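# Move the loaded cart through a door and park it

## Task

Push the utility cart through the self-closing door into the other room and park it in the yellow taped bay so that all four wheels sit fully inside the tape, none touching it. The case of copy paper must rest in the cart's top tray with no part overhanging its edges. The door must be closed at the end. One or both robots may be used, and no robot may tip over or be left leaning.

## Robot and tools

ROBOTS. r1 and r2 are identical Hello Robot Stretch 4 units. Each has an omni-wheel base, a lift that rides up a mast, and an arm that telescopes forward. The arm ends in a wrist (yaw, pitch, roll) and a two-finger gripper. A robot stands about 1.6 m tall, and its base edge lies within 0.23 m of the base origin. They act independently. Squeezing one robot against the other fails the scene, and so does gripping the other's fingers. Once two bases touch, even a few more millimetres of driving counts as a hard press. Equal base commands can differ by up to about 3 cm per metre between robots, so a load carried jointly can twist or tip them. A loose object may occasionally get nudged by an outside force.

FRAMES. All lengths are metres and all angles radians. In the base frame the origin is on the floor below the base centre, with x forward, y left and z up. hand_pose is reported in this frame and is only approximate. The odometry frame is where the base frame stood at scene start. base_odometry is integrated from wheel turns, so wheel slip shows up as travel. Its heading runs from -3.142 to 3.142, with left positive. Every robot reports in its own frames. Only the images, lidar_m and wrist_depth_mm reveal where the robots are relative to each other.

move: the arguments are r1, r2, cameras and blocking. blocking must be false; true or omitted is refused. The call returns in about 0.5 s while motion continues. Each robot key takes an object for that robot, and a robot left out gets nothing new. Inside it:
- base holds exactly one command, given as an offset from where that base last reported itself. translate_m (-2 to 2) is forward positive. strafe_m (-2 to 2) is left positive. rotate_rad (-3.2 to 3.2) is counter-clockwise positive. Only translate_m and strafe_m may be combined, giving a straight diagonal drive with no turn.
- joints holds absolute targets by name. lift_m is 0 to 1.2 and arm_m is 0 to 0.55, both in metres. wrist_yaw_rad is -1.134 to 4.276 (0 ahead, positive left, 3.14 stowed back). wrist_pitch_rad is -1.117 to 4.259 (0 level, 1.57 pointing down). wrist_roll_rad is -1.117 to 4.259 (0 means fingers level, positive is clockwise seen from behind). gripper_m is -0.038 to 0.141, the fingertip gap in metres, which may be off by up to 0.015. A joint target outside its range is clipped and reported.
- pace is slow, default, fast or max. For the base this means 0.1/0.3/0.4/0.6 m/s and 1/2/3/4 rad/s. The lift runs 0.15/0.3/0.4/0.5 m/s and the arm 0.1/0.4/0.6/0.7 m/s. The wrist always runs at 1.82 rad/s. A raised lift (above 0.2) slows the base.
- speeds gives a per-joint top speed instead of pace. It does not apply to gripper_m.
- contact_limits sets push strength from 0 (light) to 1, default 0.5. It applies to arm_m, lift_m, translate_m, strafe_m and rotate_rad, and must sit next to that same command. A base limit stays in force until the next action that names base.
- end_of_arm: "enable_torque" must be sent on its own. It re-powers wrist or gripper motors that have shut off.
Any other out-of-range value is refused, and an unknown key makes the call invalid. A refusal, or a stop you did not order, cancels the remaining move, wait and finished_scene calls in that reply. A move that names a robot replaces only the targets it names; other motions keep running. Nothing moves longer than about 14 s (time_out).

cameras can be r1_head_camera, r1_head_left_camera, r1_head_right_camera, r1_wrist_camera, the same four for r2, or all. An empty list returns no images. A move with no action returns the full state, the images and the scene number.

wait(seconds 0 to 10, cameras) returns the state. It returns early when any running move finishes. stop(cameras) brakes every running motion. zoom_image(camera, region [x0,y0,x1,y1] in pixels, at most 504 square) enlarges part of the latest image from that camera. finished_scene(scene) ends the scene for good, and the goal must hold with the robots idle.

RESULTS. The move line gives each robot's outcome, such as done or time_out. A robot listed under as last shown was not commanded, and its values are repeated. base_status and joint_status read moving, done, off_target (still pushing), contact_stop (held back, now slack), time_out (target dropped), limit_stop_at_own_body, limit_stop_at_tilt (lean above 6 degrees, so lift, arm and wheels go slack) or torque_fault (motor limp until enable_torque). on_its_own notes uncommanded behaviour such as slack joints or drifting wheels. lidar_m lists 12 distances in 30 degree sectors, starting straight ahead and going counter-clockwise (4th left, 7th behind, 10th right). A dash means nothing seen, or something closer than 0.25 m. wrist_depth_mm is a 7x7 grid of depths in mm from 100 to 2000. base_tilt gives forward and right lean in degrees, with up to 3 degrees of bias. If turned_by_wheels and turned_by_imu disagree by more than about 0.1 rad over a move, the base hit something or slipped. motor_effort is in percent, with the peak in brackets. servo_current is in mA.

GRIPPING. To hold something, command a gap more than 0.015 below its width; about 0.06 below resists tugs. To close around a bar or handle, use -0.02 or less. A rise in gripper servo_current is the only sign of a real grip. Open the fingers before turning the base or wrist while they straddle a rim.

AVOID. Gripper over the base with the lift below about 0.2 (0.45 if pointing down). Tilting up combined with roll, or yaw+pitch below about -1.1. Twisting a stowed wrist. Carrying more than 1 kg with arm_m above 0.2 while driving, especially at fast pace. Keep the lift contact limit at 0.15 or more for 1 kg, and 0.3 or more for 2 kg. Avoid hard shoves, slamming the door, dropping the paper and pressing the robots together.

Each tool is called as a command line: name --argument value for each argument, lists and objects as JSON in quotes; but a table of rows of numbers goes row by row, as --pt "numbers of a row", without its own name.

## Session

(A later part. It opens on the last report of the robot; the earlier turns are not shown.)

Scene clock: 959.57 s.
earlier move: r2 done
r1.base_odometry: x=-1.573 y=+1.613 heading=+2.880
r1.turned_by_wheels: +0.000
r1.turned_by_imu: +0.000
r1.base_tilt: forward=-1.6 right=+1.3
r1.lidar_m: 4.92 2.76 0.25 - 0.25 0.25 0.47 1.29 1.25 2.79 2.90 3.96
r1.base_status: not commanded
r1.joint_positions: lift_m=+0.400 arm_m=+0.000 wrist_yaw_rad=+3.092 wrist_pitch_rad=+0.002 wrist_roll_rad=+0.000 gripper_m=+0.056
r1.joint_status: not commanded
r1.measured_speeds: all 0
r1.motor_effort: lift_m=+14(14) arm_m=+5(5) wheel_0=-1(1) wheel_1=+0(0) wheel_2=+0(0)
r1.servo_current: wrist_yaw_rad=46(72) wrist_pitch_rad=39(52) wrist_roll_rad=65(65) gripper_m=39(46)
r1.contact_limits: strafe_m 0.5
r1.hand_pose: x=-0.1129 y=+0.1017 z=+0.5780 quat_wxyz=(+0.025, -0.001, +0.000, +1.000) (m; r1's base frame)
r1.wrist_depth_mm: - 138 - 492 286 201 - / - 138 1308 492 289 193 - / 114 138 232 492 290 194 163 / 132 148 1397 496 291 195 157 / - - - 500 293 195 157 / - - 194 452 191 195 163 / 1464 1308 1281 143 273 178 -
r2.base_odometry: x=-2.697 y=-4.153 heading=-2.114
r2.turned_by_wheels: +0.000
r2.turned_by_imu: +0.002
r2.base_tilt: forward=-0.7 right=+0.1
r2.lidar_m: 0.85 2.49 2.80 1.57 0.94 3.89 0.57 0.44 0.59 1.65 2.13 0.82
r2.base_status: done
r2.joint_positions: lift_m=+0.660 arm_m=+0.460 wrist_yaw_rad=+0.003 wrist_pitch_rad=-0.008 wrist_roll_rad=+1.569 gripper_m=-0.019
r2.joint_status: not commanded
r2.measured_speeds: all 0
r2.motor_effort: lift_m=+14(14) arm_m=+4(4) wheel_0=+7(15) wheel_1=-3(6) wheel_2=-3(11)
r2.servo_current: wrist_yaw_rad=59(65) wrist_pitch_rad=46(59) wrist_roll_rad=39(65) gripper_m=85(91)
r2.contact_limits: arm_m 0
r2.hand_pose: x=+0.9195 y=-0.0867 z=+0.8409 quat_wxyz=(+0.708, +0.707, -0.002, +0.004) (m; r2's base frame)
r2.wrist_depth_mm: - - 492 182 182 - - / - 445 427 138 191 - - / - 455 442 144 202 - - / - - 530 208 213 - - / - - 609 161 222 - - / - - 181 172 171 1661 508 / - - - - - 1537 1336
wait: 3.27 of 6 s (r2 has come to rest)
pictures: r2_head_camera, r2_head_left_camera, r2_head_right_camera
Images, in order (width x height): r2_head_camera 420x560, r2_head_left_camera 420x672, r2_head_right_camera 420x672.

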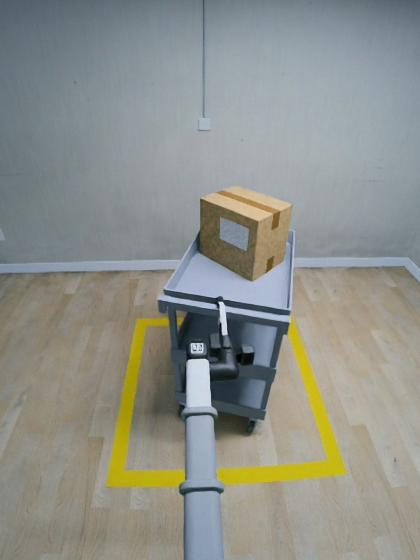

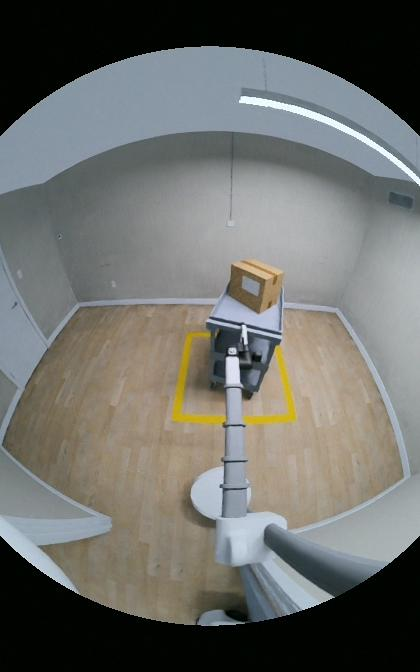

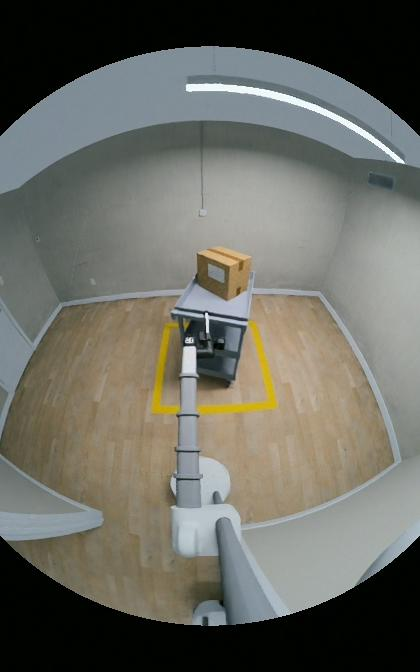

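move --blocking false --r2 '{"joints":{"gripper_m":0.13}}' --r1 '{"base":{"translate_m":0.9},"pace":"slow"}'

wait --seconds 2

move --blocking false --r2 '{"joints":{"arm_m":0.2},"speeds":{"arm_m":0.1}}'

wait --seconds 4 --cameras '["r2_wrist_camera","r2_head_camera"]'

wait --seconds 6 --cameras '["r2_wrist_camera","r2_head_camera","r2_head_left_camera","r1_head_left_camera"]'

Scene clock: 974.53 s.
move: r1 moving; r2 moving
r1.base_odometry: x=-1.585 y=+1.616 heading=+2.880
r1.turned_by_wheels: +0.000
r1.turned_by_imu: +0.000
r1.base_tilt: forward=-1.6 right=+1.3
r1.lidar_m: 4.89 2.78 0.25 2.02 0.25 0.25 0.48 1.28 1.27 2.79 2.90 3.95
r1.base_status: translate_m moving
r1.joint_positions: lift_m=+0.400 arm_m=+0.000 wrist_yaw_rad=+3.092 wrist_pitch_rad=+0.002 wrist_roll_rad=+0.000 gripper_m=+0.056
r1.joint_status: not commanded
r1.measured_speeds: translate_m=+0.049 strafe_m=+0.000 rotate_rad=-0.003 lift_m=+0.000 arm_m=+0.000 wrist_yaw_rad=+0.000 wrist_pitch_rad=+0.000 wrist_roll_rad=+0.000
r1.motor_effort: lift_m=+14(14) arm_m=+5(5) wheel_0=+1(5) wheel_1=+11(11) wheel_2=-4(6)
r1.servo_current: wrist_yaw_rad=52(52) wrist_pitch_rad=39(46) wrist_roll_rad=65(65) gripper_m=39(46)
r1.hand_pose: x=-0.1129 y=+0.1017 z=+0.5780 quat_wxyz=(+0.025, -0.001, +0.000, +1.000) (m; r1's base frame)
r1.wrist_depth_mm: - 137 - 484 286 201 - / - 138 1336 492 289 191 - / 113 138 232 496 290 195 163 / 132 148 1397 500 293 195 157 / - - - 452 293 195 157 / - - 193 452 191 196 163 / 1499 1308 1336 143 274 178 -
r2.base_odometry: x=-2.697 y=-4.153 heading=-2.114
r2.turned_by_wheels: +0.000
r2.turned_by_imu: +0.000
r2.base_tilt: forward=-0.7 right=+0.0
r2.lidar_m: 0.84 2.49 2.77 1.62 0.91 3.88 0.56 0.42 0.60 1.67 2.12 0.83
r2.base_status: not commanded
r2.joint_positions: lift_m=+0.660 arm_m=+0.460 wrist_yaw_rad=+0.003 wrist_pitch_rad=-0.008 wrist_roll_rad=+1.569 gripper_m=+0.005
r2.joint_status: gripper_m moving
r2.measured_speeds: all 0
r2.motor_effort: lift_m=+14(14) arm_m=+4(4) wheel_0=+7(8) wheel_1=-2(3) wheel_2=-3(3)
r2.servo_current: wrist_yaw_rad=52(59) wrist_pitch_rad=59(59) wrist_roll_rad=46(52) gripper_m=124(124)
r2.contact_limits: arm_m 0
r2.hand_pose: x=+0.9195 y=-0.0867 z=+0.8409 quat_wxyz=(+0.708, +0.707, -0.002, +0.004) (m; r2's base frame)
r2.wrist_depth_mm: - - 504 185 188 - - / - 459 449 143 196 - - / - 455 459 150 207 - - / - - 535 158 218 - - / - - 609 167 228 - - / - - 185 175 169 1618 504 / - - - - - - 1366
pictures: none

Scene clock: 976.33 s.
earlier move: r1 moving; r2 done
r1.base_odometry: x=-1.747 y=+1.659 heading=+2.880
r1.turned_by_wheels: +0.000
r1.turned_by_imu: +0.000
r1.base_tilt: forward=-1.6 right=+1.3
r1.lidar_m: 4.72 2.77 2.02 1.92 0.25 0.25 0.50 1.40 1.53 2.79 2.90 3.94
r1.base_status: translate_m moving
r1.joint_positions: lift_m=+0.400 arm_m=+0.000 wrist_yaw_rad=+3.092 wrist_pitch_rad=+0.002 wrist_roll_rad=+0.000 gripper_m=+0.056
r1.joint_status: not commanded
r1.measured_speeds: translate_m=+0.099 strafe_m=+0.000 rotate_rad=+0.003 lift_m=+0.000 arm_m=+0.000 wrist_yaw_rad=+0.000 wrist_pitch_rad=+0.000 wrist_roll_rad=+0.000
r1.motor_effort: lift_m=+14(14) arm_m=+5(5) wheel_0=+1(5) wheel_1=+7(11) wheel_2=-4(6)
r1.servo_current: wrist_yaw_rad=65(65) wrist_pitch_rad=33(52) wrist_roll_rad=52(65) gripper_m=46(52)
r1.hand_pose: x=-0.1129 y=+0.1017 z=+0.5780 quat_wxyz=(+0.025, -0.001, +0.000, +1.000) (m; r1's base frame)
r1.wrist_depth_mm: - 138 - 466 293 203 160 / - 138 - 469 297 194 160 / 114 138 231 473 300 195 160 / 132 149 - 477 298 196 - / - - - 544 301 196 161 / - - 194 549 191 197 161 / 1499 1281 1281 143 281 178 162
r2.base_odometry: x=-2.697 y=-4.153 heading=-2.114
r2.turned_by_wheels: +0.000
r2.turned_by_imu: +0.000
r2.base_tilt: forward=-0.7 right=+0.1
r2.lidar_m: 0.87 2.50 2.79 1.61 0.92 3.86 0.56 0.44 0.59 1.68 2.13 0.84
r2.base_status: not commanded
r2.joint_positions: lift_m=+0.660 arm_m=+0.460 wrist_yaw_rad=+0.002 wrist_pitch_rad=-0.001 wrist_roll_rad=+1.569 gripper_m=+0.130
r2.joint_status: all done
r2.measured_speeds: all 0
r2.motor_effort: lift_m=+14(15) arm_m=+4(4) wheel_0=+3(8) wheel_1=-3(3) wheel_2=-2(3)
r2.servo_current: wrist_yaw_rad=33(59) wrist_pitch_rad=39(59) wrist_roll_rad=52(59) gripper_m=52(124)
r2.contact_limits: arm_m 0
r2.hand_pose: x=+0.9195 y=-0.0867 z=+0.8389 quat_wxyz=(+0.708, +0.707, +0.000, +0.001) (m; r2's base frame)
r2.wrist_depth_mm: - - 148 202 - - - / - 473 433 211 - 768 - / - 462 164 221 - - - / - 535 504 231 - - - / - - 220 243 238 - - / - 186 184 251 190 517 - / - - - - - 1708 445
wait: 1.80 of 2 s (r2 has come to rest)
pictures: none

Scene clock: 976.83 s.
earlier move: r1 moving
move: r2 moving
r1.base_odometry: x=-1.796 y=+1.672 heading=+2.880
r1.turned_by_wheels: +0.000
r1.turned_by_imu: +0.000
r1.base_tilt: forward=-1.6 right=+1.3
r1.lidar_m: 4.69 2.75 1.99 1.94 0.25 0.25 0.53 1.46 1.57 2.79 2.89 3.94
r1.base_status: translate_m moving
r1.joint_positions: lift_m=+0.400 arm_m=+0.000 wrist_yaw_rad=+3.092 wrist_pitch_rad=+0.002 wrist_roll_rad=+0.000 gripper_m=+0.056
r1.joint_status: not commanded
r1.measured_speeds: translate_m=+0.101 strafe_m=+0.000 rotate_rad=+0.004 lift_m=+0.000 arm_m=+0.000 wrist_yaw_rad=+0.000 wrist_pitch_rad=+0.000 wrist_roll_rad=+0.000
r1.motor_effort: lift_m=+14(14) arm_m=+5(5) wheel_0=+3(4) wheel_1=+5(9) wheel_2=-3(5)
r1.servo_current: wrist_yaw_rad=52(52) wrist_pitch_rad=39(46) wrist_roll_rad=46(72) gripper_m=33(46)
r1.hand_pose: x=-0.1129 y=+0.1017 z=+0.5780 quat_wxyz=(+0.025, -0.001, +0.000, +1.000) (m; r1's base frame)
r1.wrist_depth_mm: - 138 - 462 287 208 - / - 138 - 462 287 208 - / 114 138 231 473 290 211 - / 132 148 - 539 291 211 - / - - - 539 294 211 - / - - 193 544 191 211 - / 1464 1281 1308 143 273 211 -
r2.base_odometry: x=-2.697 y=-4.153 heading=-2.114
r2.turned_by_wheels: +0.000
r2.turned_by_imu: +0.000
r2.base_tilt: forward=-0.7 right=+0.0
r2.lidar_m: 0.85 2.50 2.80 1.63 0.92 3.86 0.59 0.44 0.58 1.70 2.12 0.86
r2.base_status: not commanded
r2.joint_positions: lift_m=+0.660 arm_m=+0.422 wrist_yaw_rad=+0.002 wrist_pitch_rad=-0.001 wrist_roll_rad=+1.569 gripper_m=+0.130
r2.joint_status: arm_m moving
r2.measured_speeds: translate_m=+0.000 strafe_m=+0.000 rotate_rad=+0.000 lift_m=+0.000 arm_m=-0.100 wrist_yaw_rad=+0.000 wrist_pitch_rad=+0.000 wrist_roll_rad=+0.000
r2.motor_effort: lift_m=+14(14) arm_m=-5(11) wheel_0=+3(4) wheel_1=-3(3) wheel_2=-2(3)
r2.servo_current: wrist_yaw_rad=46(52) wrist_pitch_rad=39(46) wrist_roll_rad=39(52) gripper_m=39(59)
r2.hand_pose: x=+0.8819 y=-0.0867 z=+0.8388 quat_wxyz=(+0.708, +0.707, +0.000, +0.001) (m; r2's base frame)
r2.wrist_depth_mm: - - 178 229 - - - / - 504 488 239 - - - / - 488 477 253 - 854 - / - 564 559 263 - - - / - - 220 278 273 - - / - 186 195 287 190 517 - / - - - - - 1708 452
pictures: none

Scene clock: 979.47 s.
earlier move: r1 moving; r2 done
r1.base_odometry: x=-2.050 y=+1.740 heading=+2.880
r1.turned_by_wheels: +0.000
r1.turned_by_imu: +0.000
r1.base_tilt: forward=-1.6 right=+1.2
r1.lidar_m: 4.43 2.76 2.03 1.90 1.92 1.41 0.81 0.50 1.96 2.80 2.90 3.93
r1.base_status: translate_m moving
r1.joint_positions: lift_m=+0.400 arm_m=+0.000 wrist_yaw_rad=+3.092 wrist_pitch_rad=+0.002 wrist_roll_rad=+0.000 gripper_m=+0.056
r1.joint_status: not commanded
r1.measured_speeds: translate_m=+0.100 strafe_m=+0.000 rotate_rad=+0.004 lift_m=+0.000 arm_m=+0.000 wrist_yaw_rad=+0.000 wrist_pitch_rad=+0.000 wrist_roll_rad=+0.000
r1.motor_effort: lift_m=+14(14) arm_m=+5(5) wheel_0=+3(8) wheel_1=+3(10) wheel_2=-5(6)
r1.servo_current: wrist_yaw_rad=39(72) wrist_pitch_rad=39(52) wrist_roll_rad=46(72) gripper_m=46(46)
r1.hand_pose: x=-0.1129 y=+0.1017 z=+0.5780 quat_wxyz=(+0.025, -0.001, +0.000, +1.000) (m; r1's base frame)
r1.wrist_depth_mm: - 138 - - - - - / - 138 - - - - - / 114 139 208 - - - - / 132 148 253 - - - - / - - - - - - - / - - 190 - 187 - - / - 140 - 143 1281 1281 1366
r2.base_odometry: x=-2.697 y=-4.153 heading=-2.114
r2.turned_by_wheels: +0.000
r2.turned_by_imu: +0.000
r2.base_tilt: forward=-0.7 right=+0.1
r2.lidar_m: 0.86 2.53 2.81 1.63 0.91 3.86 0.55 0.44 0.59 1.70 2.13 0.85
r2.base_status: not commanded
r2.joint_positions: lift_m=+0.660 arm_m=+0.200 wrist_yaw_rad=+0.002 wrist_pitch_rad=-0.001 wrist_roll_rad=+1.569 gripper_m=+0.130
r2.joint_status: all done
r2.measured_speeds: all 0
r2.motor_effort: lift_m=+14(14) arm_m=-7(11) wheel_0=+3(4) wheel_1=-3(3) wheel_2=-3(3)
r2.servo_current: wrist_yaw_rad=52(59) wrist_pitch_rad=46(46) wrist_roll_rad=52(65) gripper_m=52(59)
r2.hand_pose: x=+0.6597 y=-0.0867 z=+0.8388 quat_wxyz=(+0.708, +0.707, +0.000, +0.001) (m; r2's base frame)
r2.wrist_depth_mm: - - - 382 - 1618 1025 / - - 788 442 1025 - 449 / - - 707 469 - - 466 / - - 809 488 - - 492 / - - - 512 - 517 521 / - 186 188 477 189 544 559 / - - - - - 1661 1182
wait: 2.63 of 4 s (r2 has come to rest)
pictures: r2_head_camera, r2_wrist_camera
Images, in order (width x height): r2_head_camera 420x560, r2_wrist_camera 616x392.

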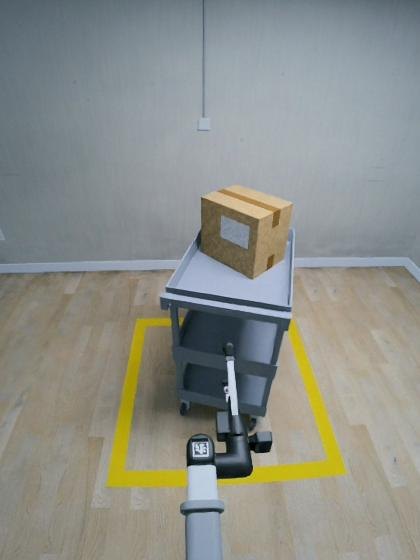

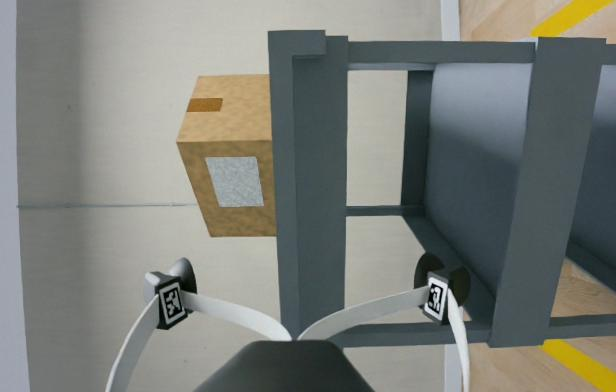

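Scene clock: 984.30 s.
earlier move: r1 done
r1.base_odometry: x=-2.442 y=+1.845 heading=+2.880
r1.turned_by_wheels: +0.000
r1.turned_by_imu: +0.000
r1.base_tilt: forward=-1.6 right=+1.3
r1.lidar_m: 4.02 2.77 2.01 1.92 2.01 1.83 1.74 1.79 2.53 2.80 2.89 3.96
r1.base_status: done
r1.joint_positions: lift_m=+0.400 arm_m=+0.000 wrist_yaw_rad=+3.092 wrist_pitch_rad=+0.002 wrist_roll_rad=+0.000 gripper_m=+0.056
r1.joint_status: not commanded
r1.measured_speeds: all 0
r1.motor_effort: lift_m=+14(14) arm_m=+5(5) wheel_0=+3(8) wheel_1=+2(10) wheel_2=-2(6)
r1.servo_current: wrist_yaw_rad=59(72) wrist_pitch_rad=46(52) wrist_roll_rad=59(72) gripper_m=39(46)
r1.hand_pose: x=-0.1129 y=+0.1017 z=+0.5780 quat_wxyz=(+0.025, -0.001, +0.000, +1.000) (m; r1's base frame)
r1.wrist_depth_mm: - 137 - 1921 - - - / - 138 - - - - - / 114 138 208 - - - - / 132 149 252 - - - - / - - - - - - - / - - 192 1756 187 1921 1756 / 1464 1308 1308 153 1430 1255 1430
r2.base_odometry: x=-2.697 y=-4.153 heading=-2.114
r2.turned_by_wheels: +0.000
r2.turned_by_imu: +0.001
r2.base_tilt: forward=-0.7 right=+0.1
r2.lidar_m: 0.86 2.50 2.78 1.61 0.75 0.52 0.47 0.44 0.59 1.67 2.11 0.86
r2.base_status: not commanded
r2.joint_positions: lift_m=+0.660 arm_m=+0.200 wrist_yaw_rad=+0.002 wrist_pitch_rad=-0.001 wrist_roll_rad=+1.569 gripper_m=+0.130
r2.joint_status: all done
r2.measured_speeds: all 0
r2.motor_effort: lift_m=+14(15) arm_m=-6(11) wheel_0=+3(4) wheel_1=-3(3) wheel_2=-2(3)
r2.servo_current: wrist_yaw_rad=46(65) wrist_pitch_rad=39(46) wrist_roll_rad=39(65) gripper_m=39(59)
r2.hand_pose: x=+0.6597 y=-0.0867 z=+0.8388 quat_wxyz=(+0.708, +0.707, +0.000, +0.001) (m; r2's base frame)
r2.wrist_depth_mm: - - - 382 - 1618 1025 / - - 788 445 1025 - 449 / - - 707 469 - - 469 / - - 809 488 - - 492 / - - - 512 - 517 521 / - 186 188 477 189 544 559 / - - - - - 1708 1160
wait: 4.83 of 6 s (r1 has come to rest)
pictures: r1_head_left_camera, r2_head_camera, r2_head_left_camera, r2_wrist_camera
Images, in order (width x height): r1_head_left_camera 420x672, r2_head_camera 420x560, r2_head_left_camera 420x672, r2_wrist_camera 616x392.

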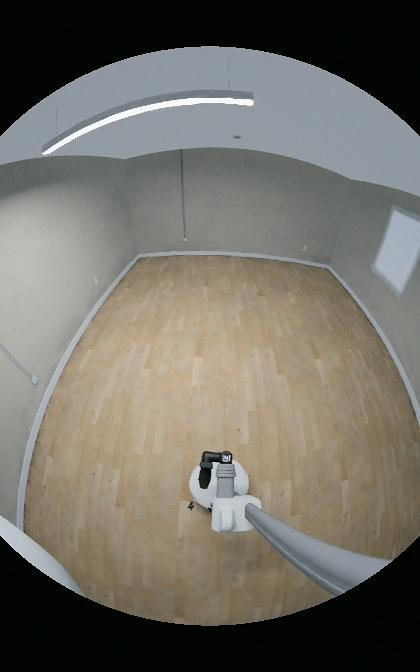

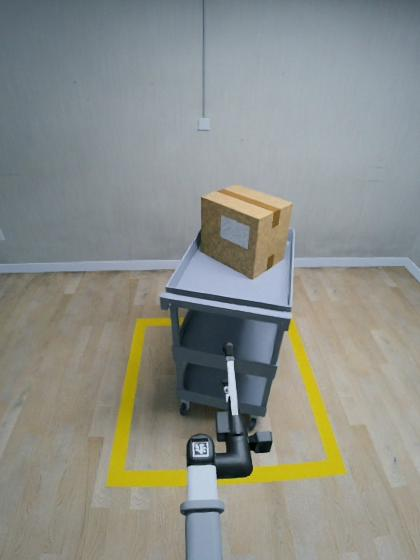

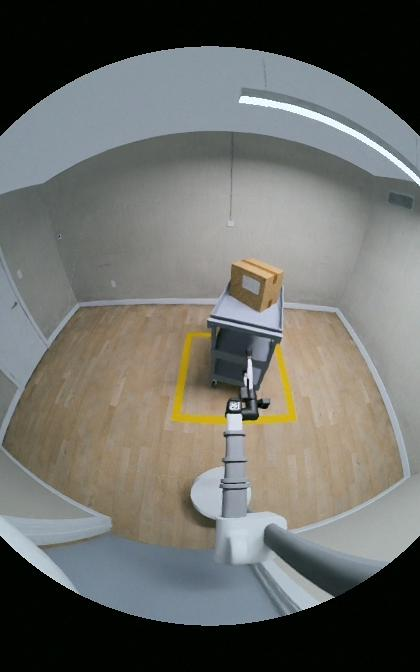

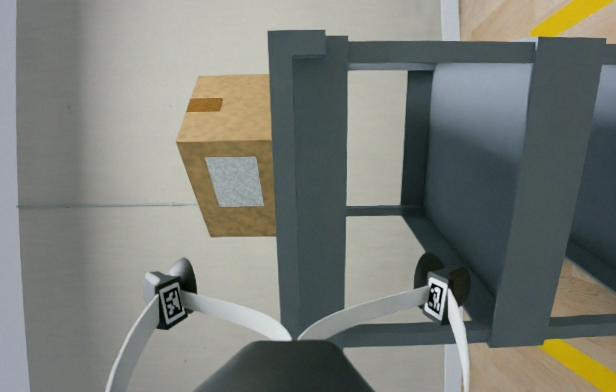

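move --blocking false --r2 '{"base":{"strafe_m":0.9},"joints":{"arm_m":0}}' --r1 '{"base":{"rotate_rad":3.1}}'

wait --seconds 2.5

wait --seconds 2.5 --cameras '["r1_head_camera","r2_head_left_camera"]'

move --blocking false --r2 '{"base":{"rotate_rad":-0.8}}'

wait --seconds 2.5 --cameras '["r1_head_camera","r2_head_camera"]'

Scene clock: 1017.67 s.
move: r1 moving; r2 moving
r1.base_odometry: x=-2.443 y=+1.845 heading=+3.132
r1.turned_by_wheels: +0.252
r1.turned_by_imu: +0.252
r1.base_tilt: forward=-1.6 right=+1.3
r1.lidar_m: 4.00 2.28 1.94 1.94 2.06 1.75 1.75 2.08 2.80 2.80 3.22 4.03
r1.base_status: rotate_rad moving
r1.joint_positions: lift_m=+0.400 arm_m=+0.000 wrist_yaw_rad=+3.092 wrist_pitch_rad=+0.002 wrist_roll_rad=+0.000 gripper_m=+0.056
r1.joint_status: not commanded
r1.measured_speeds: translate_m=+0.000 strafe_m=-0.001 rotate_rad=+0.973 lift_m=+0.000 arm_m=+0.000 wrist_yaw_rad=+0.000 wrist_pitch_rad=+0.000 wrist_roll_rad=+0.000
r1.motor_effort: lift_m=+14(14) arm_m=+5(5) wheel_0=-9(9) wheel_1=-7(7) wheel_2=-6(7)
r1.servo_current: wrist_yaw_rad=52(59) wrist_pitch_rad=39(46) wrist_roll_rad=52(72) gripper_m=46(46)
r1.hand_pose: x=-0.1129 y=+0.1017 z=+0.5780 quat_wxyz=(+0.025, -0.001, +0.000, +1.000) (m; r1's base frame)
r1.wrist_depth_mm: - 137 - - - - - / - 138 - - - - - / 114 138 229 - - - - / 133 150 236 - - - - / - - - - - - - / - - 191 1863 188 - - / 1499 1308 1308 153 1397 1281 1464
r2.base_odometry: x=-2.666 y=-4.172 heading=-2.114
r2.turned_by_wheels: +0.000
r2.turned_by_imu: +0.001
r2.base_tilt: forward=-0.7 right=+0.1
r2.lidar_m: 0.88 2.48 2.74 1.61 0.70 0.50 0.48 0.46 0.56 1.68 2.18 0.86
r2.base_status: strafe_m moving
r2.joint_positions: lift_m=+0.660 arm_m=+0.149 wrist_yaw_rad=+0.002 wrist_pitch_rad=-0.001 wrist_roll_rad=+1.569 gripper_m=+0.130
r2.joint_status: arm_m moving
r2.measured_speeds: translate_m=+0.000 strafe_m=+0.140 rotate_rad=-0.003 lift_m=+0.000 arm_m=-0.195 wrist_yaw_rad=+0.000 wrist_pitch_rad=+0.000 wrist_roll_rad=+0.000
r2.motor_effort: lift_m=+14(14) arm_m=-5(14) wheel_0=-15(15) wheel_1=+10(11) wheel_2=+0(2)
r2.servo_current: wrist_yaw_rad=39(52) wrist_pitch_rad=46(46) wrist_roll_rad=52(52) gripper_m=52(59)
r2.hand_pose: x=+0.6090 y=-0.0867 z=+0.8388 quat_wxyz=(+0.708, +0.707, +0.000, +0.001) (m; r2's base frame)
r2.wrist_depth_mm: - - - 436 - 1308 484 / - - 798 496 - - 496 / - - 768 517 - 517 517 / - - 931 544 - 549 549 / - - - 564 - 574 1118 / - - 218 591 213 603 1098 / - - - - - 1808 1229
pictures: none

Scene clock: 1020.00 s.
earlier move: r1 done; r2 moving
r1.base_odometry: x=-2.443 y=+1.845 heading=-0.304
r1.turned_by_wheels: +2.848
r1.turned_by_imu: +2.863
r1.base_tilt: forward=-1.6 right=+1.2
r1.lidar_m: 1.72 1.77 2.39 2.77 2.83 3.76 4.17 2.99 2.08 1.94 1.99 1.86
r1.base_status: done
r1.joint_positions: lift_m=+0.400 arm_m=+0.000 wrist_yaw_rad=+3.092 wrist_pitch_rad=+0.002 wrist_roll_rad=+0.000 gripper_m=+0.056
r1.joint_status: not commanded
r1.measured_speeds: all 0
r1.motor_effort: lift_m=+14(14) arm_m=+5(5) wheel_0=-2(10) wheel_1=-1(9) wheel_2=-2(9)
r1.servo_current: wrist_yaw_rad=59(65) wrist_pitch_rad=46(46) wrist_roll_rad=46(72) gripper_m=39(52)
r1.hand_pose: x=-0.1128 y=+0.1017 z=+0.5780 quat_wxyz=(+0.025, -0.001, +0.000, +1.000) (m; r1's base frame)
r1.wrist_depth_mm: 136 138 - - - - - / 112 139 - - - - - / 117 140 268 - - - - / 137 162 - - - - - / - - - - - - - / - - 195 - 187 - - / 1499 1308 1336 153 1430 1281 1430
r2.base_odometry: x=-2.103 y=-4.513 heading=-2.114
r2.turned_by_wheels: +0.000
r2.turned_by_imu: +0.001
r2.base_tilt: forward=-0.6 right=+0.1
r2.lidar_m: 2.40 2.51 2.05 1.62 0.60 0.42 0.48 0.51 0.70 1.63 1.22 1.10
r2.base_status: strafe_m moving
r2.joint_positions: lift_m=+0.660 arm_m=+0.000 wrist_yaw_rad=+0.002 wrist_pitch_rad=-0.001 wrist_roll_rad=+1.569 gripper_m=+0.130
r2.joint_status: all done
r2.measured_speeds: translate_m=+0.000 strafe_m=+0.300 rotate_rad=+0.001 lift_m=+0.000 arm_m=+0.000 wrist_yaw_rad=+0.000 wrist_pitch_rad=+0.000 wrist_roll_rad=+0.000
r2.motor_effort: lift_m=+14(14) arm_m=-7(14) wheel_0=-5(15) wheel_1=+7(11) wheel_2=+0(2)
r2.servo_current: wrist_yaw_rad=39(59) wrist_pitch_rad=39(52) wrist_roll_rad=46(59) gripper_m=46(59)
r2.hand_pose: x=+0.4597 y=-0.0867 z=+0.8388 quat_wxyz=(+0.708, +0.707, +0.000, +0.001) (m; r2's base frame)
r2.wrist_depth_mm: - - - - - 1661 1138 / - - - - - 1808 1118 / - - - - - 1808 1160 / - - - - - 1708 1160 / - - - - - 1576 1160 / - - 218 - 220 1366 1182 / - - - - - 1808 1160
wait: 2.33 of 2.5 s (r1 has come to rest)
pictures: none

Scene clock: 1021.50 s.
earlier move: r2 done
r1.base_odometry: x=-2.443 y=+1.845 heading=-0.304
r1.turned_by_wheels: +0.000
r1.turned_by_imu: +0.000
r1.base_tilt: forward=-1.6 right=+1.3
r1.lidar_m: 1.74 1.80 2.37 2.76 2.83 3.73 4.16 2.97 2.11 1.94 2.00 1.85
r1.base_status: done
r1.joint_positions: lift_m=+0.400 arm_m=+0.000 wrist_yaw_rad=+3.092 wrist_pitch_rad=+0.002 wrist_roll_rad=+0.000 gripper_m=+0.056
r1.joint_status: not commanded
r1.measured_speeds: all 0
r1.motor_effort: lift_m=+14(14) arm_m=+4(5) wheel_0=-2(10) wheel_1=+0(9) wheel_2=-2(9)
r1.servo_current: wrist_yaw_rad=39(65) wrist_pitch_rad=39(52) wrist_roll_rad=33(78) gripper_m=39(52)
r1.hand_pose: x=-0.1128 y=+0.1017 z=+0.5780 quat_wxyz=(+0.025, -0.001, +0.000, +1.000) (m; r1's base frame)
r1.wrist_depth_mm: 136 138 - - - - - / 113 139 - - - - - / 117 139 267 - - - - / 137 162 - - - - - / - - - - - - - / - - 195 - 187 - - / 1464 1336 1308 153 1366 1308 1430
r2.base_odometry: x=-1.927 y=-4.619 heading=-2.114
r2.turned_by_wheels: +0.000
r2.turned_by_imu: +0.000
r2.base_tilt: forward=-0.7 right=+0.1
r2.lidar_m: 2.38 2.51 1.85 1.58 0.59 0.41 0.39 0.51 0.72 1.65 1.29 1.18
r2.base_status: done
r2.joint_positions: lift_m=+0.660 arm_m=+0.000 wrist_yaw_rad=+0.002 wrist_pitch_rad=-0.001 wrist_roll_rad=+1.569 gripper_m=+0.130
r2.joint_status: all done
r2.measured_speeds: all 0
r2.motor_effort: lift_m=+14(14) arm_m=-7(14) wheel_0=-1(15) wheel_1=+2(11) wheel_2=+0(2)
r2.servo_current: wrist_yaw_rad=52(59) wrist_pitch_rad=39(52) wrist_roll_rad=46(59) gripper_m=52(59)
r2.hand_pose: x=+0.4597 y=-0.0867 z=+0.8388 quat_wxyz=(+0.708, +0.707, +0.000, +0.001) (m; r2's base frame)
r2.wrist_depth_mm: - - - - - 1756 1160 / - - - - - 1808 1160 / - - - - - 1661 1160 / - - - - - 1708 1182 / - - - - - 1576 1160 / - - 218 - 220 1397 1182 / - - - - - 1863 1160
wait: 1.50 of 2.5 s (r2 has come to rest)
pictures: r1_head_camera, r2_head_left_camera
Images, in order (width x height): r1_head_camera 420x560, r2_head_left_camera 420x672.

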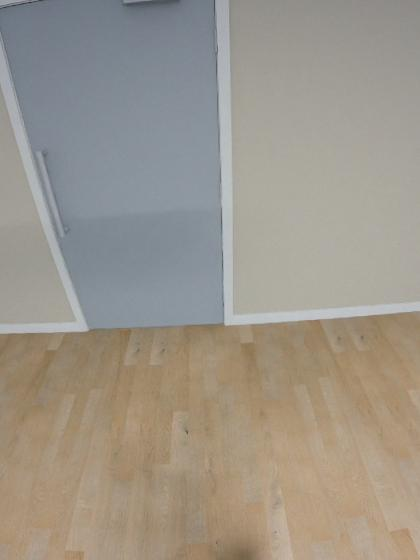

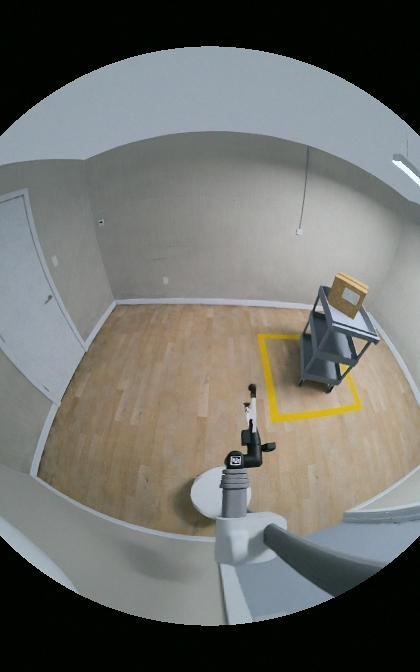

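Scene clock: 1022.00 s.
move: r2 moving
r1: as last shown
r1.lidar_m: 1.73 1.79 2.37 2.77 2.84 3.74 4.11 2.99 2.06 1.94 2.00 1.87
r1.motor_effort: lift_m=+14(14) arm_m=+5(5) wheel_0=-2(2) wheel_1=-1(1) wheel_2=-2(2)
r1.servo_current: wrist_yaw_rad=52(65) wrist_pitch_rad=46(46) wrist_roll_rad=72(72) gripper_m=39(46)
r1.wrist_depth_mm: 136 138 - - - - - / 113 139 - - - - - / 117 139 266 - - - - / 137 162 - - - - - / - - - - - - - / - - 193 - 187 - - / 1499 1366 1281 153 1366 1281 1430
r2.base_odometry: x=-1.927 y=-4.619 heading=-2.366
r2.turned_by_wheels: -0.251
r2.turned_by_imu: -0.244
r2.base_tilt: forward=-0.6 right=+0.0
r2.lidar_m: 2.40 2.40 2.07 1.80 0.82 0.49 0.40 0.36 0.54 1.08 2.95 1.20
r2.base_status: rotate_rad moving
r2.joint_positions: lift_m=+0.660 arm_m=+0.000 wrist_yaw_rad=+0.002 wrist_pitch_rad=-0.001 wrist_roll_rad=+1.569 gripper_m=+0.130
r2.joint_status: not commanded
r2.measured_speeds: translate_m=-0.001 strafe_m=-0.001 rotate_rad=-0.971 lift_m=+0.000 arm_m=+0.000 wrist_yaw_rad=+0.000 wrist_pitch_rad=+0.000 wrist_roll_rad=+0.000
r2.motor_effort: lift_m=+14(14) arm_m=-7(7) wheel_0=+9(9) wheel_1=+10(11) wheel_2=+10(11)
r2.servo_current: wrist_yaw_rad=46(52) wrist_pitch_rad=39(46) wrist_roll_rad=33(52) gripper_m=52(52)
r2.hand_pose: x=+0.4597 y=-0.0867 z=+0.8388 quat_wxyz=(+0.708, +0.707, +0.000, +0.001) (m; r2's base frame)
r2.wrist_depth_mm: - - - 1205 - - 1060 / - - - - - 1537 1160 / - - - - - 1808 1182 / - - - - - 1863 1160 / - - - - - 1618 1160 / - - 218 - 220 1397 1182 / - - - - - 1863 1160
pictures: none

Scene clock: 1023.07 s.
earlier move: r2 done
r1.base_odometry: x=-2.443 y=+1.845 heading=-0.304
r1.turned_by_wheels: +0.000
r1.turned_by_imu: +0.000
r1.base_tilt: forward=-1.6 right=+1.3
r1.lidar_m: 1.73 1.80 2.38 2.76 2.86 3.74 4.15 2.99 2.07 1.94 1.98 1.84
r1.base_status: not commanded
r1.joint_positions: lift_m=+0.400 arm_m=+0.000 wrist_yaw_rad=+3.092 wrist_pitch_rad=+0.002 wrist_roll_rad=+0.000 gripper_m=+0.056
r1.joint_status: not commanded
r1.measured_speeds: all 0
r1.motor_effort: lift_m=+14(14) arm_m=+5(5) wheel_0=-2(3) wheel_1=-1(1) wheel_2=-2(2)
r1.servo_current: wrist_yaw_rad=59(72) wrist_pitch_rad=39(46) wrist_roll_rad=46(72) gripper_m=39(46)
r1.hand_pose: x=-0.1128 y=+0.1017 z=+0.5780 quat_wxyz=(+0.025, -0.001, +0.000, +1.000) (m; r1's base frame)
r1.wrist_depth_mm: 136 138 - - - - - / 113 139 - - - - - / 117 139 266 - - - - / 137 162 - - - - - / - - - - - - - / - - 193 - 187 - - / 1499 1281 1308 153 1366 1281 1397
r2.base_odometry: x=-1.927 y=-4.619 heading=-2.914
r2.turned_by_wheels: -0.548
r2.turned_by_imu: -0.534
r2.base_tilt: forward=-0.7 right=+0.1
r2.lidar_m: 1.21 2.41 2.40 2.10 1.80 0.83 0.47 0.39 0.38 0.58 0.99 2.93
r2.base_status: done
r2.joint_positions: lift_m=+0.660 arm_m=+0.000 wrist_yaw_rad=+0.002 wrist_pitch_rad=-0.001 wrist_roll_rad=+1.569 gripper_m=+0.130
r2.joint_status: not commanded
r2.measured_speeds: all 0
r2.motor_effort: lift_m=+14(14) arm_m=-7(7) wheel_0=+1(9) wheel_1=+1(11) wheel_2=+4(11)
r2.servo_current: wrist_yaw_rad=52(59) wrist_pitch_rad=39(46) wrist_roll_rad=39(59) gripper_m=46(59)
r2.hand_pose: x=+0.4597 y=-0.0867 z=+0.8388 quat_wxyz=(+0.708, +0.707, +0.000, +0.001) (m; r2's base frame)
r2.wrist_depth_mm: - - - - - 1618 1138 / - - - - - 1708 1160 / - - - - - 1708 1160 / - - - - - 1430 1182 / - - - 1336 1098 - 1118 / - - 218 1366 194 1397 1118 / - - - - - 1808 1182
wait: 1.07 of 2.5 s (r2 has come to rest)
pictures: r1_head_camera, r2_head_camera
Images, in order (width x height): r1_head_camera 420x560, r2_head_camera 420x560.

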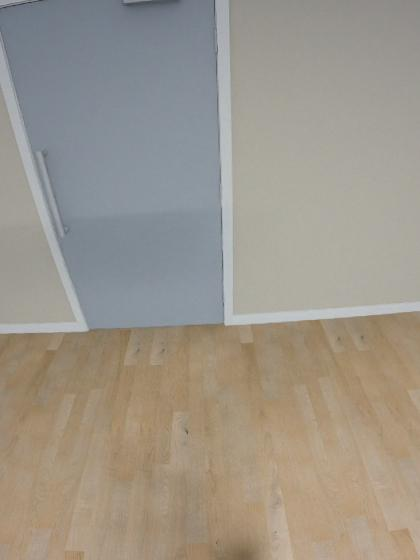

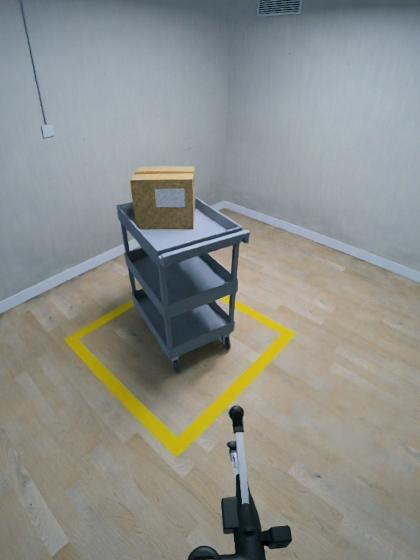

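zoom_image --camera "r2_head_camera" --region '[50, 150, 310, 460]'

Scaled by 1.626 from the camera's 420x560 image, which has a finer 1200x1600 frame.

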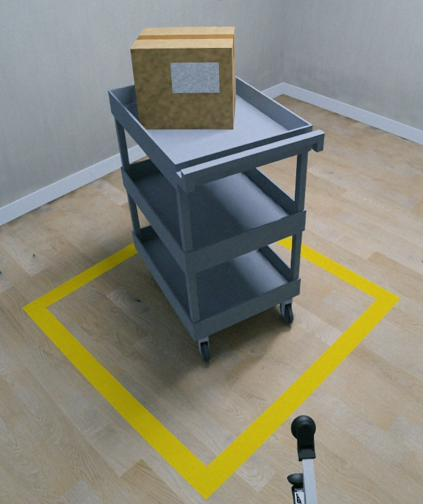

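move --blocking false --r2 '{"base":{"rotate_rad":0.8}}'

wait --seconds 2.5

move --blocking false --r2 '{"base":{"strafe_m":-0.9}}'

wait --seconds 6

move --blocking false --r2 '{"joints":{"arm_m":0.45},"contact_limits":{"arm_m":0},"speeds":{"arm_m":0.15}}'

wait --seconds 5 --cameras '["r2_wrist_camera","r2_head_camera"]'

Scene clock: 1040.30 s.
move: r2 moving
r1: as last shown
r1.lidar_m: 1.74 1.79 2.33 2.76 2.85 3.74 4.14 2.96 2.09 1.93 2.01 1.88
r1.motor_effort: lift_m=+14(14) arm_m=+5(5) wheel_0=-2(2) wheel_1=-1(1) wheel_2=-2(2)
r1.servo_current: wrist_yaw_rad=39(59) wrist_pitch_rad=33(52) wrist_roll_rad=59(59) gripper_m=46(46)
r1.wrist_depth_mm: 136 138 - - - - - / 113 139 - - - - - / 117 139 267 - - - - / 137 162 - - - - - / - - - - - - - / - - 193 - 187 - - / 1464 1336 1308 153 1397 1281 1464
r2.base_odometry: x=-1.927 y=-4.619 heading=-2.663
r2.turned_by_wheels: +0.251
r2.turned_by_imu: +0.244
r2.base_tilt: forward=-0.7 right=+0.1
r2.lidar_m: 1.23 2.39 2.50 1.89 1.70 0.62 0.40 0.38 0.50 0.68 1.52 1.30
r2.base_status: rotate_rad moving
r2.joint_positions: lift_m=+0.660 arm_m=+0.000 wrist_yaw_rad=+0.002 wrist_pitch_rad=-0.001 wrist_roll_rad=+1.569 gripper_m=+0.130
r2.joint_status: not commanded
r2.measured_speeds: translate_m=+0.002 strafe_m=-0.001 rotate_rad=+0.972 lift_m=+0.000 arm_m=+0.000 wrist_yaw_rad=+0.000 wrist_pitch_rad=+0.000 wrist_roll_rad=+0.000
r2.motor_effort: lift_m=+14(14) arm_m=-7(7) wheel_0=-3(11) wheel_1=-9(10) wheel_2=-11(12)
r2.servo_current: wrist_yaw_rad=46(52) wrist_pitch_rad=39(46) wrist_roll_rad=39(65) gripper_m=46(52)
r2.hand_pose: x=+0.4597 y=-0.0867 z=+0.8388 quat_wxyz=(+0.708, +0.707, +0.000, +0.001) (m; r2's base frame)
r2.wrist_depth_mm: - - - - - 1661 1138 / - - - - - 1499 1078 / - - - 1308 1060 - 1098 / - - - 1366 - 1499 1118 / - - - - - 1576 1182 / - - 217 - 219 1397 1160 / - - - - - 1921 1182
pictures: none

Scene clock: 1041.37 s.
earlier move: r2 done
r1.base_odometry: x=-2.443 y=+1.845 heading=-0.304
r1.turned_by_wheels: +0.000
r1.turned_by_imu: +0.000
r1.base_tilt: forward=-1.6 right=+1.2
r1.lidar_m: 1.75 1.79 2.36 2.76 2.85 3.76 4.15 2.97 2.09 1.95 2.01 1.87
r1.base_status: not commanded
r1.joint_positions: lift_m=+0.400 arm_m=+0.000 wrist_yaw_rad=+3.092 wrist_pitch_rad=+0.002 wrist_roll_rad=+0.000 gripper_m=+0.056
r1.joint_status: not commanded
r1.measured_speeds: all 0
r1.motor_effort: lift_m=+14(14) arm_m=+5(5) wheel_0=-3(3) wheel_1=-1(1) wheel_2=-2(2)
r1.servo_current: wrist_yaw_rad=46(72) wrist_pitch_rad=46(52) wrist_roll_rad=65(65) gripper_m=39(46)
r1.hand_pose: x=-0.1128 y=+0.1017 z=+0.5780 quat_wxyz=(+0.025, -0.001, +0.000, +1.000) (m; r1's base frame)
r1.wrist_depth_mm: 136 139 - - - - - / 113 139 - - - - - / 117 139 267 - - - - / 137 162 - - - - - / - - - - - - - / - - 194 - 187 - - / 1464 1281 1308 153 1366 1308 1430
r2.base_odometry: x=-1.927 y=-4.619 heading=-2.114
r2.turned_by_wheels: +0.548
r2.turned_by_imu: +0.534
r2.base_tilt: forward=-0.7 right=+0.0
r2.lidar_m: 2.39 2.51 1.85 1.56 0.58 0.43 0.40 0.49 0.69 1.65 1.29 1.22
r2.base_status: done
r2.joint_positions: lift_m=+0.660 arm_m=+0.000 wrist_yaw_rad=+0.002 wrist_pitch_rad=-0.001 wrist_roll_rad=+1.569 gripper_m=+0.130
r2.joint_status: not commanded
r2.measured_speeds: all 0
r2.motor_effort: lift_m=+14(15) arm_m=-7(7) wheel_0=-2(12) wheel_1=-2(10) wheel_2=-4(13)
r2.servo_current: wrist_yaw_rad=46(65) wrist_pitch_rad=39(46) wrist_roll_rad=39(65) gripper_m=52(59)
r2.hand_pose: x=+0.4597 y=-0.0867 z=+0.8388 quat_wxyz=(+0.708, +0.707, +0.000, +0.001) (m; r2's base frame)
r2.wrist_depth_mm: - - - - - 1808 1160 / - - - - - 1808 1160 / - - - - - 1708 1182 / - - - - - 1708 1182 / - - - - - 1576 1182 / - - 218 - 220 1366 1160 / - - - - - 1863 1182
wait: 1.07 of 2.5 s (r2 has come to rest)
pictures: none

Scene clock: 1041.87 s.
move: r2 moving
r1: as last shown
r1.base_tilt: forward=-1.6 right=+1.3
r1.lidar_m: 1.74 1.82 2.34 2.77 2.86 3.72 4.14 2.98 2.09 1.94 1.98 1.85
r1.motor_effort: lift_m=+14(14) arm_m=+5(5) wheel_0=-2(3) wheel_1=-1(1) wheel_2=-2(2)
r1.servo_current: wrist_yaw_rad=46(59) wrist_pitch_rad=46(46) wrist_roll_rad=52(65) gripper_m=39(46)
r1.wrist_depth_mm: 136 138 - - - - - / 113 139 - - - - - / 117 139 267 - - - - / 137 162 - - - - - / - - - - - - - / - - 193 - 188 - - / 1464 1308 1336 153 1397 1308 1430
r2.base_odometry: x=-1.958 y=-4.600 heading=-2.114
r2.turned_by_wheels: +0.000
r2.turned_by_imu: +0.000
r2.base_tilt: forward=-0.7 right=+0.0
r2.lidar_m: 2.38 2.51 1.88 1.59 0.59 0.43 0.39 0.48 0.68 1.65 1.29 1.18
r2.base_status: strafe_m moving
r2.joint_positions: lift_m=+0.660 arm_m=+0.000 wrist_yaw_rad=+0.002 wrist_pitch_rad=-0.001 wrist_roll_rad=+1.569 gripper_m=+0.130
r2.joint_status: not commanded
r2.measured_speeds: translate_m=+0.000 strafe_m=-0.141 rotate_rad=+0.000 lift_m=+0.000 arm_m=+0.000 wrist_yaw_rad=+0.000 wrist_pitch_rad=+0.000 wrist_roll_rad=+0.000
r2.motor_effort: lift_m=+14(14) arm_m=-7(7) wheel_0=+9(11) wheel_1=-11(12) wheel_2=+0(3)
r2.servo_current: wrist_yaw_rad=52(59) wrist_pitch_rad=39(46) wrist_roll_rad=39(52) gripper_m=52(59)
r2.hand_pose: x=+0.4597 y=-0.0867 z=+0.8388 quat_wxyz=(+0.708, +0.707, +0.000, +0.001) (m; r2's base frame)
r2.wrist_depth_mm: - - - - - 1708 1138 / - - - - - 1756 1160 / - - - - - 1661 1160 / - - - - - 1708 1205 / - - - - - 1618 1182 / - - 218 - 219 1366 1160 / - - - - - 1808 1182
pictures: none

Scene clock: 1045.70 s.
earlier move: r2 done
r1.base_odometry: x=-2.443 y=+1.845 heading=-0.304
r1.turned_by_wheels: +0.000
r1.turned_by_imu: +0.000
r1.base_tilt: forward=-1.6 right=+1.3
r1.lidar_m: 1.72 1.78 2.38 2.76 2.82 3.73 4.14 2.98 2.12 1.94 2.01 1.85
r1.base_status: not commanded
r1.joint_positions: lift_m=+0.400 arm_m=+0.000 wrist_yaw_rad=+3.092 wrist_pitch_rad=+0.002 wrist_roll_rad=+0.000 gripper_m=+0.056
r1.joint_status: not commanded
r1.measured_speeds: all 0
r1.motor_effort: lift_m=+14(14) arm_m=+5(5) wheel_0=-3(3) wheel_1=+0(1) wheel_2=-2(2)
r1.servo_current: wrist_yaw_rad=39(72) wrist_pitch_rad=46(52) wrist_roll_rad=46(72) gripper_m=39(52)
r1.hand_pose: x=-0.1128 y=+0.1017 z=+0.5780 quat_wxyz=(+0.025, -0.001, +0.000, +1.000) (m; r1's base frame)
r1.wrist_depth_mm: 136 138 - - - - - / 112 139 - - - - - / 117 139 266 - - - - / 137 162 - - - - - / - - - - - - - / - - 193 - 187 - - / 1464 1308 1281 153 1397 1281 1430
r2.base_odometry: x=-2.697 y=-4.153 heading=-2.114
r2.turned_by_wheels: +0.000
r2.turned_by_imu: +0.001
r2.base_tilt: forward=-0.7 right=+0.0
r2.lidar_m: 0.85 2.48 2.81 1.59 0.71 0.52 0.48 0.44 0.61 1.65 2.14 0.86
r2.base_status: done
r2.joint_positions: lift_m=+0.660 arm_m=+0.000 wrist_yaw_rad=+0.002 wrist_pitch_rad=-0.001 wrist_roll_rad=+1.569 gripper_m=+0.130
r2.joint_status: not commanded
r2.measured_speeds: all 0
r2.motor_effort: lift_m=+14(14) arm_m=-6(7) wheel_0=+1(13) wheel_1=-1(12) wheel_2=+0(3)
r2.servo_current: wrist_yaw_rad=39(59) wrist_pitch_rad=39(46) wrist_roll_rad=59(59) gripper_m=46(59)
r2.hand_pose: x=+0.4597 y=-0.0867 z=+0.8388 quat_wxyz=(+0.708, +0.707, +0.000, +0.001) (m; r2's base frame)
r2.wrist_depth_mm: - - - - - 1661 1160 / - - - - - 1366 1160 / - - 976 878 - 661 - / - - 1078 707 - 691 - / - - - - - 723 - / - - 218 741 212 798 1160 / - - - - - 1863 1160
wait: 3.83 of 6 s (r2 has come to rest)
pictures: none

Scene clock: 1046.20 s.
move: r2 moving
r1: as last shown
r1.lidar_m: 1.75 1.80 2.37 2.77 2.84 3.76 4.14 2.96 2.08 1.93 1.98 1.86
r1.motor_effort: lift_m=+14(14) arm_m=+5(5) wheel_0=-2(2) wheel_1=+0(1) wheel_2=-2(2)
r1.servo_current: wrist_yaw_rad=39(59) wrist_pitch_rad=39(46) wrist_roll_rad=46(65) gripper_m=33(46)
r1.wrist_depth_mm: 136 138 - - - - - / 112 139 - - - - - / 117 139 266 - - - - / 137 162 - - - - - / - - - - - - - / - - 193 - 187 - - / 1464 1308 1336 153 1397 1281 1430
r2.base_odometry: x=-2.697 y=-4.153 heading=-2.114
r2.turned_by_wheels: +0.000
r2.turned_by_imu: +0.000
r2.base_tilt: forward=-0.7 right=+0.1
r2.lidar_m: 0.84 2.49 2.79 1.63 0.73 0.52 0.48 0.41 0.59 1.67 2.12 0.87
r2.base_status: not commanded
r2.joint_positions: lift_m=+0.660 arm_m=+0.047 wrist_yaw_rad=+0.002 wrist_pitch_rad=-0.001 wrist_roll_rad=+1.569 gripper_m=+0.130
r2.joint_status: arm_m moving
r2.measured_speeds: translate_m=+0.000 strafe_m=+0.000 rotate_rad=+0.000 lift_m=+0.000 arm_m=+0.150 wrist_yaw_rad=+0.000 wrist_pitch_rad=+0.000 wrist_roll_rad=+0.000
r2.motor_effort: lift_m=+14(15) arm_m=+9(9) wheel_0=+1(1) wheel_1=-1(2) wheel_2=+0(0)
r2.servo_current: wrist_yaw_rad=52(52) wrist_pitch_rad=39(39) wrist_roll_rad=46(59) gripper_m=46(59)
r2.contact_limits: arm_m 0
r2.hand_pose: x=+0.5067 y=-0.0867 z=+0.8388 quat_wxyz=(+0.708, +0.707, +0.000, +0.001) (m; r2's base frame)
r2.wrist_depth_mm: - - - - - 1661 1138 / - - - 991 - 1366 1118 / - - 891 621 - 621 - / - - 1042 661 - 654 - / - - - - - 676 - / - - 218 707 213 1430 1160 / - - - - - 1863 1160
pictures: none

Scene clock: 1049.37 s.
earlier move: r2 done
r1.base_odometry: x=-2.443 y=+1.845 heading=-0.304
r1.turned_by_wheels: +0.000
r1.turned_by_imu: +0.000
r1.base_tilt: forward=-1.6 right=+1.3
r1.lidar_m: 1.74 1.81 2.37 2.76 2.82 3.76 4.13 2.98 2.08 1.94 1.99 1.85
r1.base_status: not commanded
r1.joint_positions: lift_m=+0.400 arm_m=+0.000 wrist_yaw_rad=+3.092 wrist_pitch_rad=+0.002 wrist_roll_rad=+0.000 gripper_m=+0.056
r1.joint_status: not commanded
r1.measured_speeds: all 0
r1.motor_effort: lift_m=+14(14) arm_m=+5(5) wheel_0=-2(3) wheel_1=-1(1) wheel_2=-2(2)
r1.servo_current: wrist_yaw_rad=39(72) wrist_pitch_rad=39(52) wrist_roll_rad=46(72) gripper_m=52(52)
r1.hand_pose: x=-0.1128 y=+0.1017 z=+0.5780 quat_wxyz=(+0.025, -0.001, +0.000, +1.000) (m; r1's base frame)
r1.wrist_depth_mm: 136 138 - - - - - / 112 139 - - - - - / 117 139 267 - - - - / 137 162 - - - - - / - - - - - - - / - - 193 - 187 - - / 1430 1308 1336 154 1397 1281 1397
r2.base_odometry: x=-2.697 y=-4.153 heading=-2.114
r2.turned_by_wheels: +0.000
r2.turned_by_imu: +0.000
r2.base_tilt: forward=-0.7 right=+0.0
r2.lidar_m: 0.87 2.51 2.81 1.62 0.71 0.51 0.48 0.45 0.59 1.68 2.13 0.84
r2.base_status: not commanded
r2.joint_positions: lift_m=+0.660 arm_m=+0.450 wrist_yaw_rad=+0.002 wrist_pitch_rad=-0.001 wrist_roll_rad=+1.569 gripper_m=+0.130
r2.joint_status: all done
r2.measured_speeds: all 0
r2.motor_effort: lift_m=+14(15) arm_m=+7(13) wheel_0=+1(2) wheel_1=-2(2) wheel_2=+0(0)
r2.servo_current: wrist_yaw_rad=39(59) wrist_pitch_rad=39(46) wrist_roll_rad=59(59) gripper_m=46(59)
r2.contact_limits: arm_m 0
r2.hand_pose: x=+0.9093 y=-0.0867 z=+0.8388 quat_wxyz=(+0.708, +0.707, +0.000, +0.001) (m; r2's base frame)
r2.wrist_depth_mm: - - 157 207 - - - / - 473 436 216 - 778 - / - 469 442 230 - - - / - 535 521 240 - - - / - - 220 254 - - - / - 186 194 260 190 530 - / - - - - - 1661 442
wait: 3.17 of 5 s (r2 has come to rest)
pictures: r2_head_camera, r2_wrist_camera
Images, in order (width x height): r2_head_camera 420x560, r2_wrist_camera 616x392.

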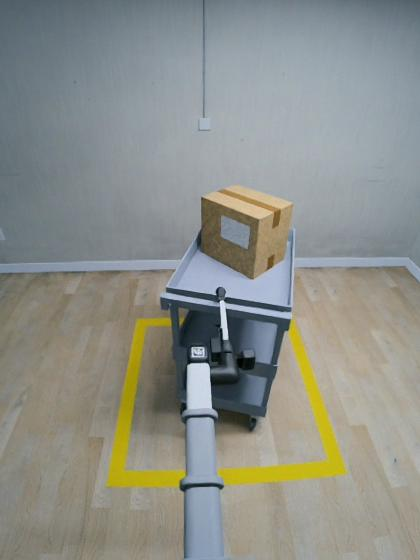

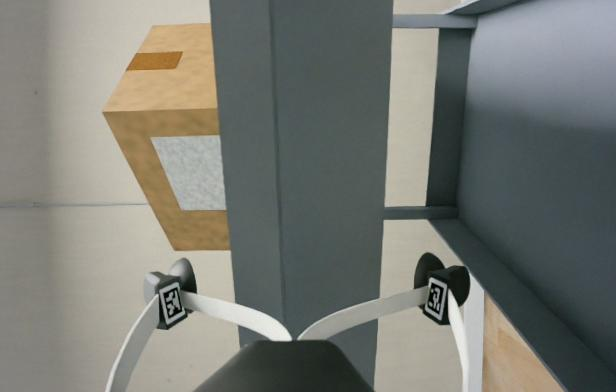

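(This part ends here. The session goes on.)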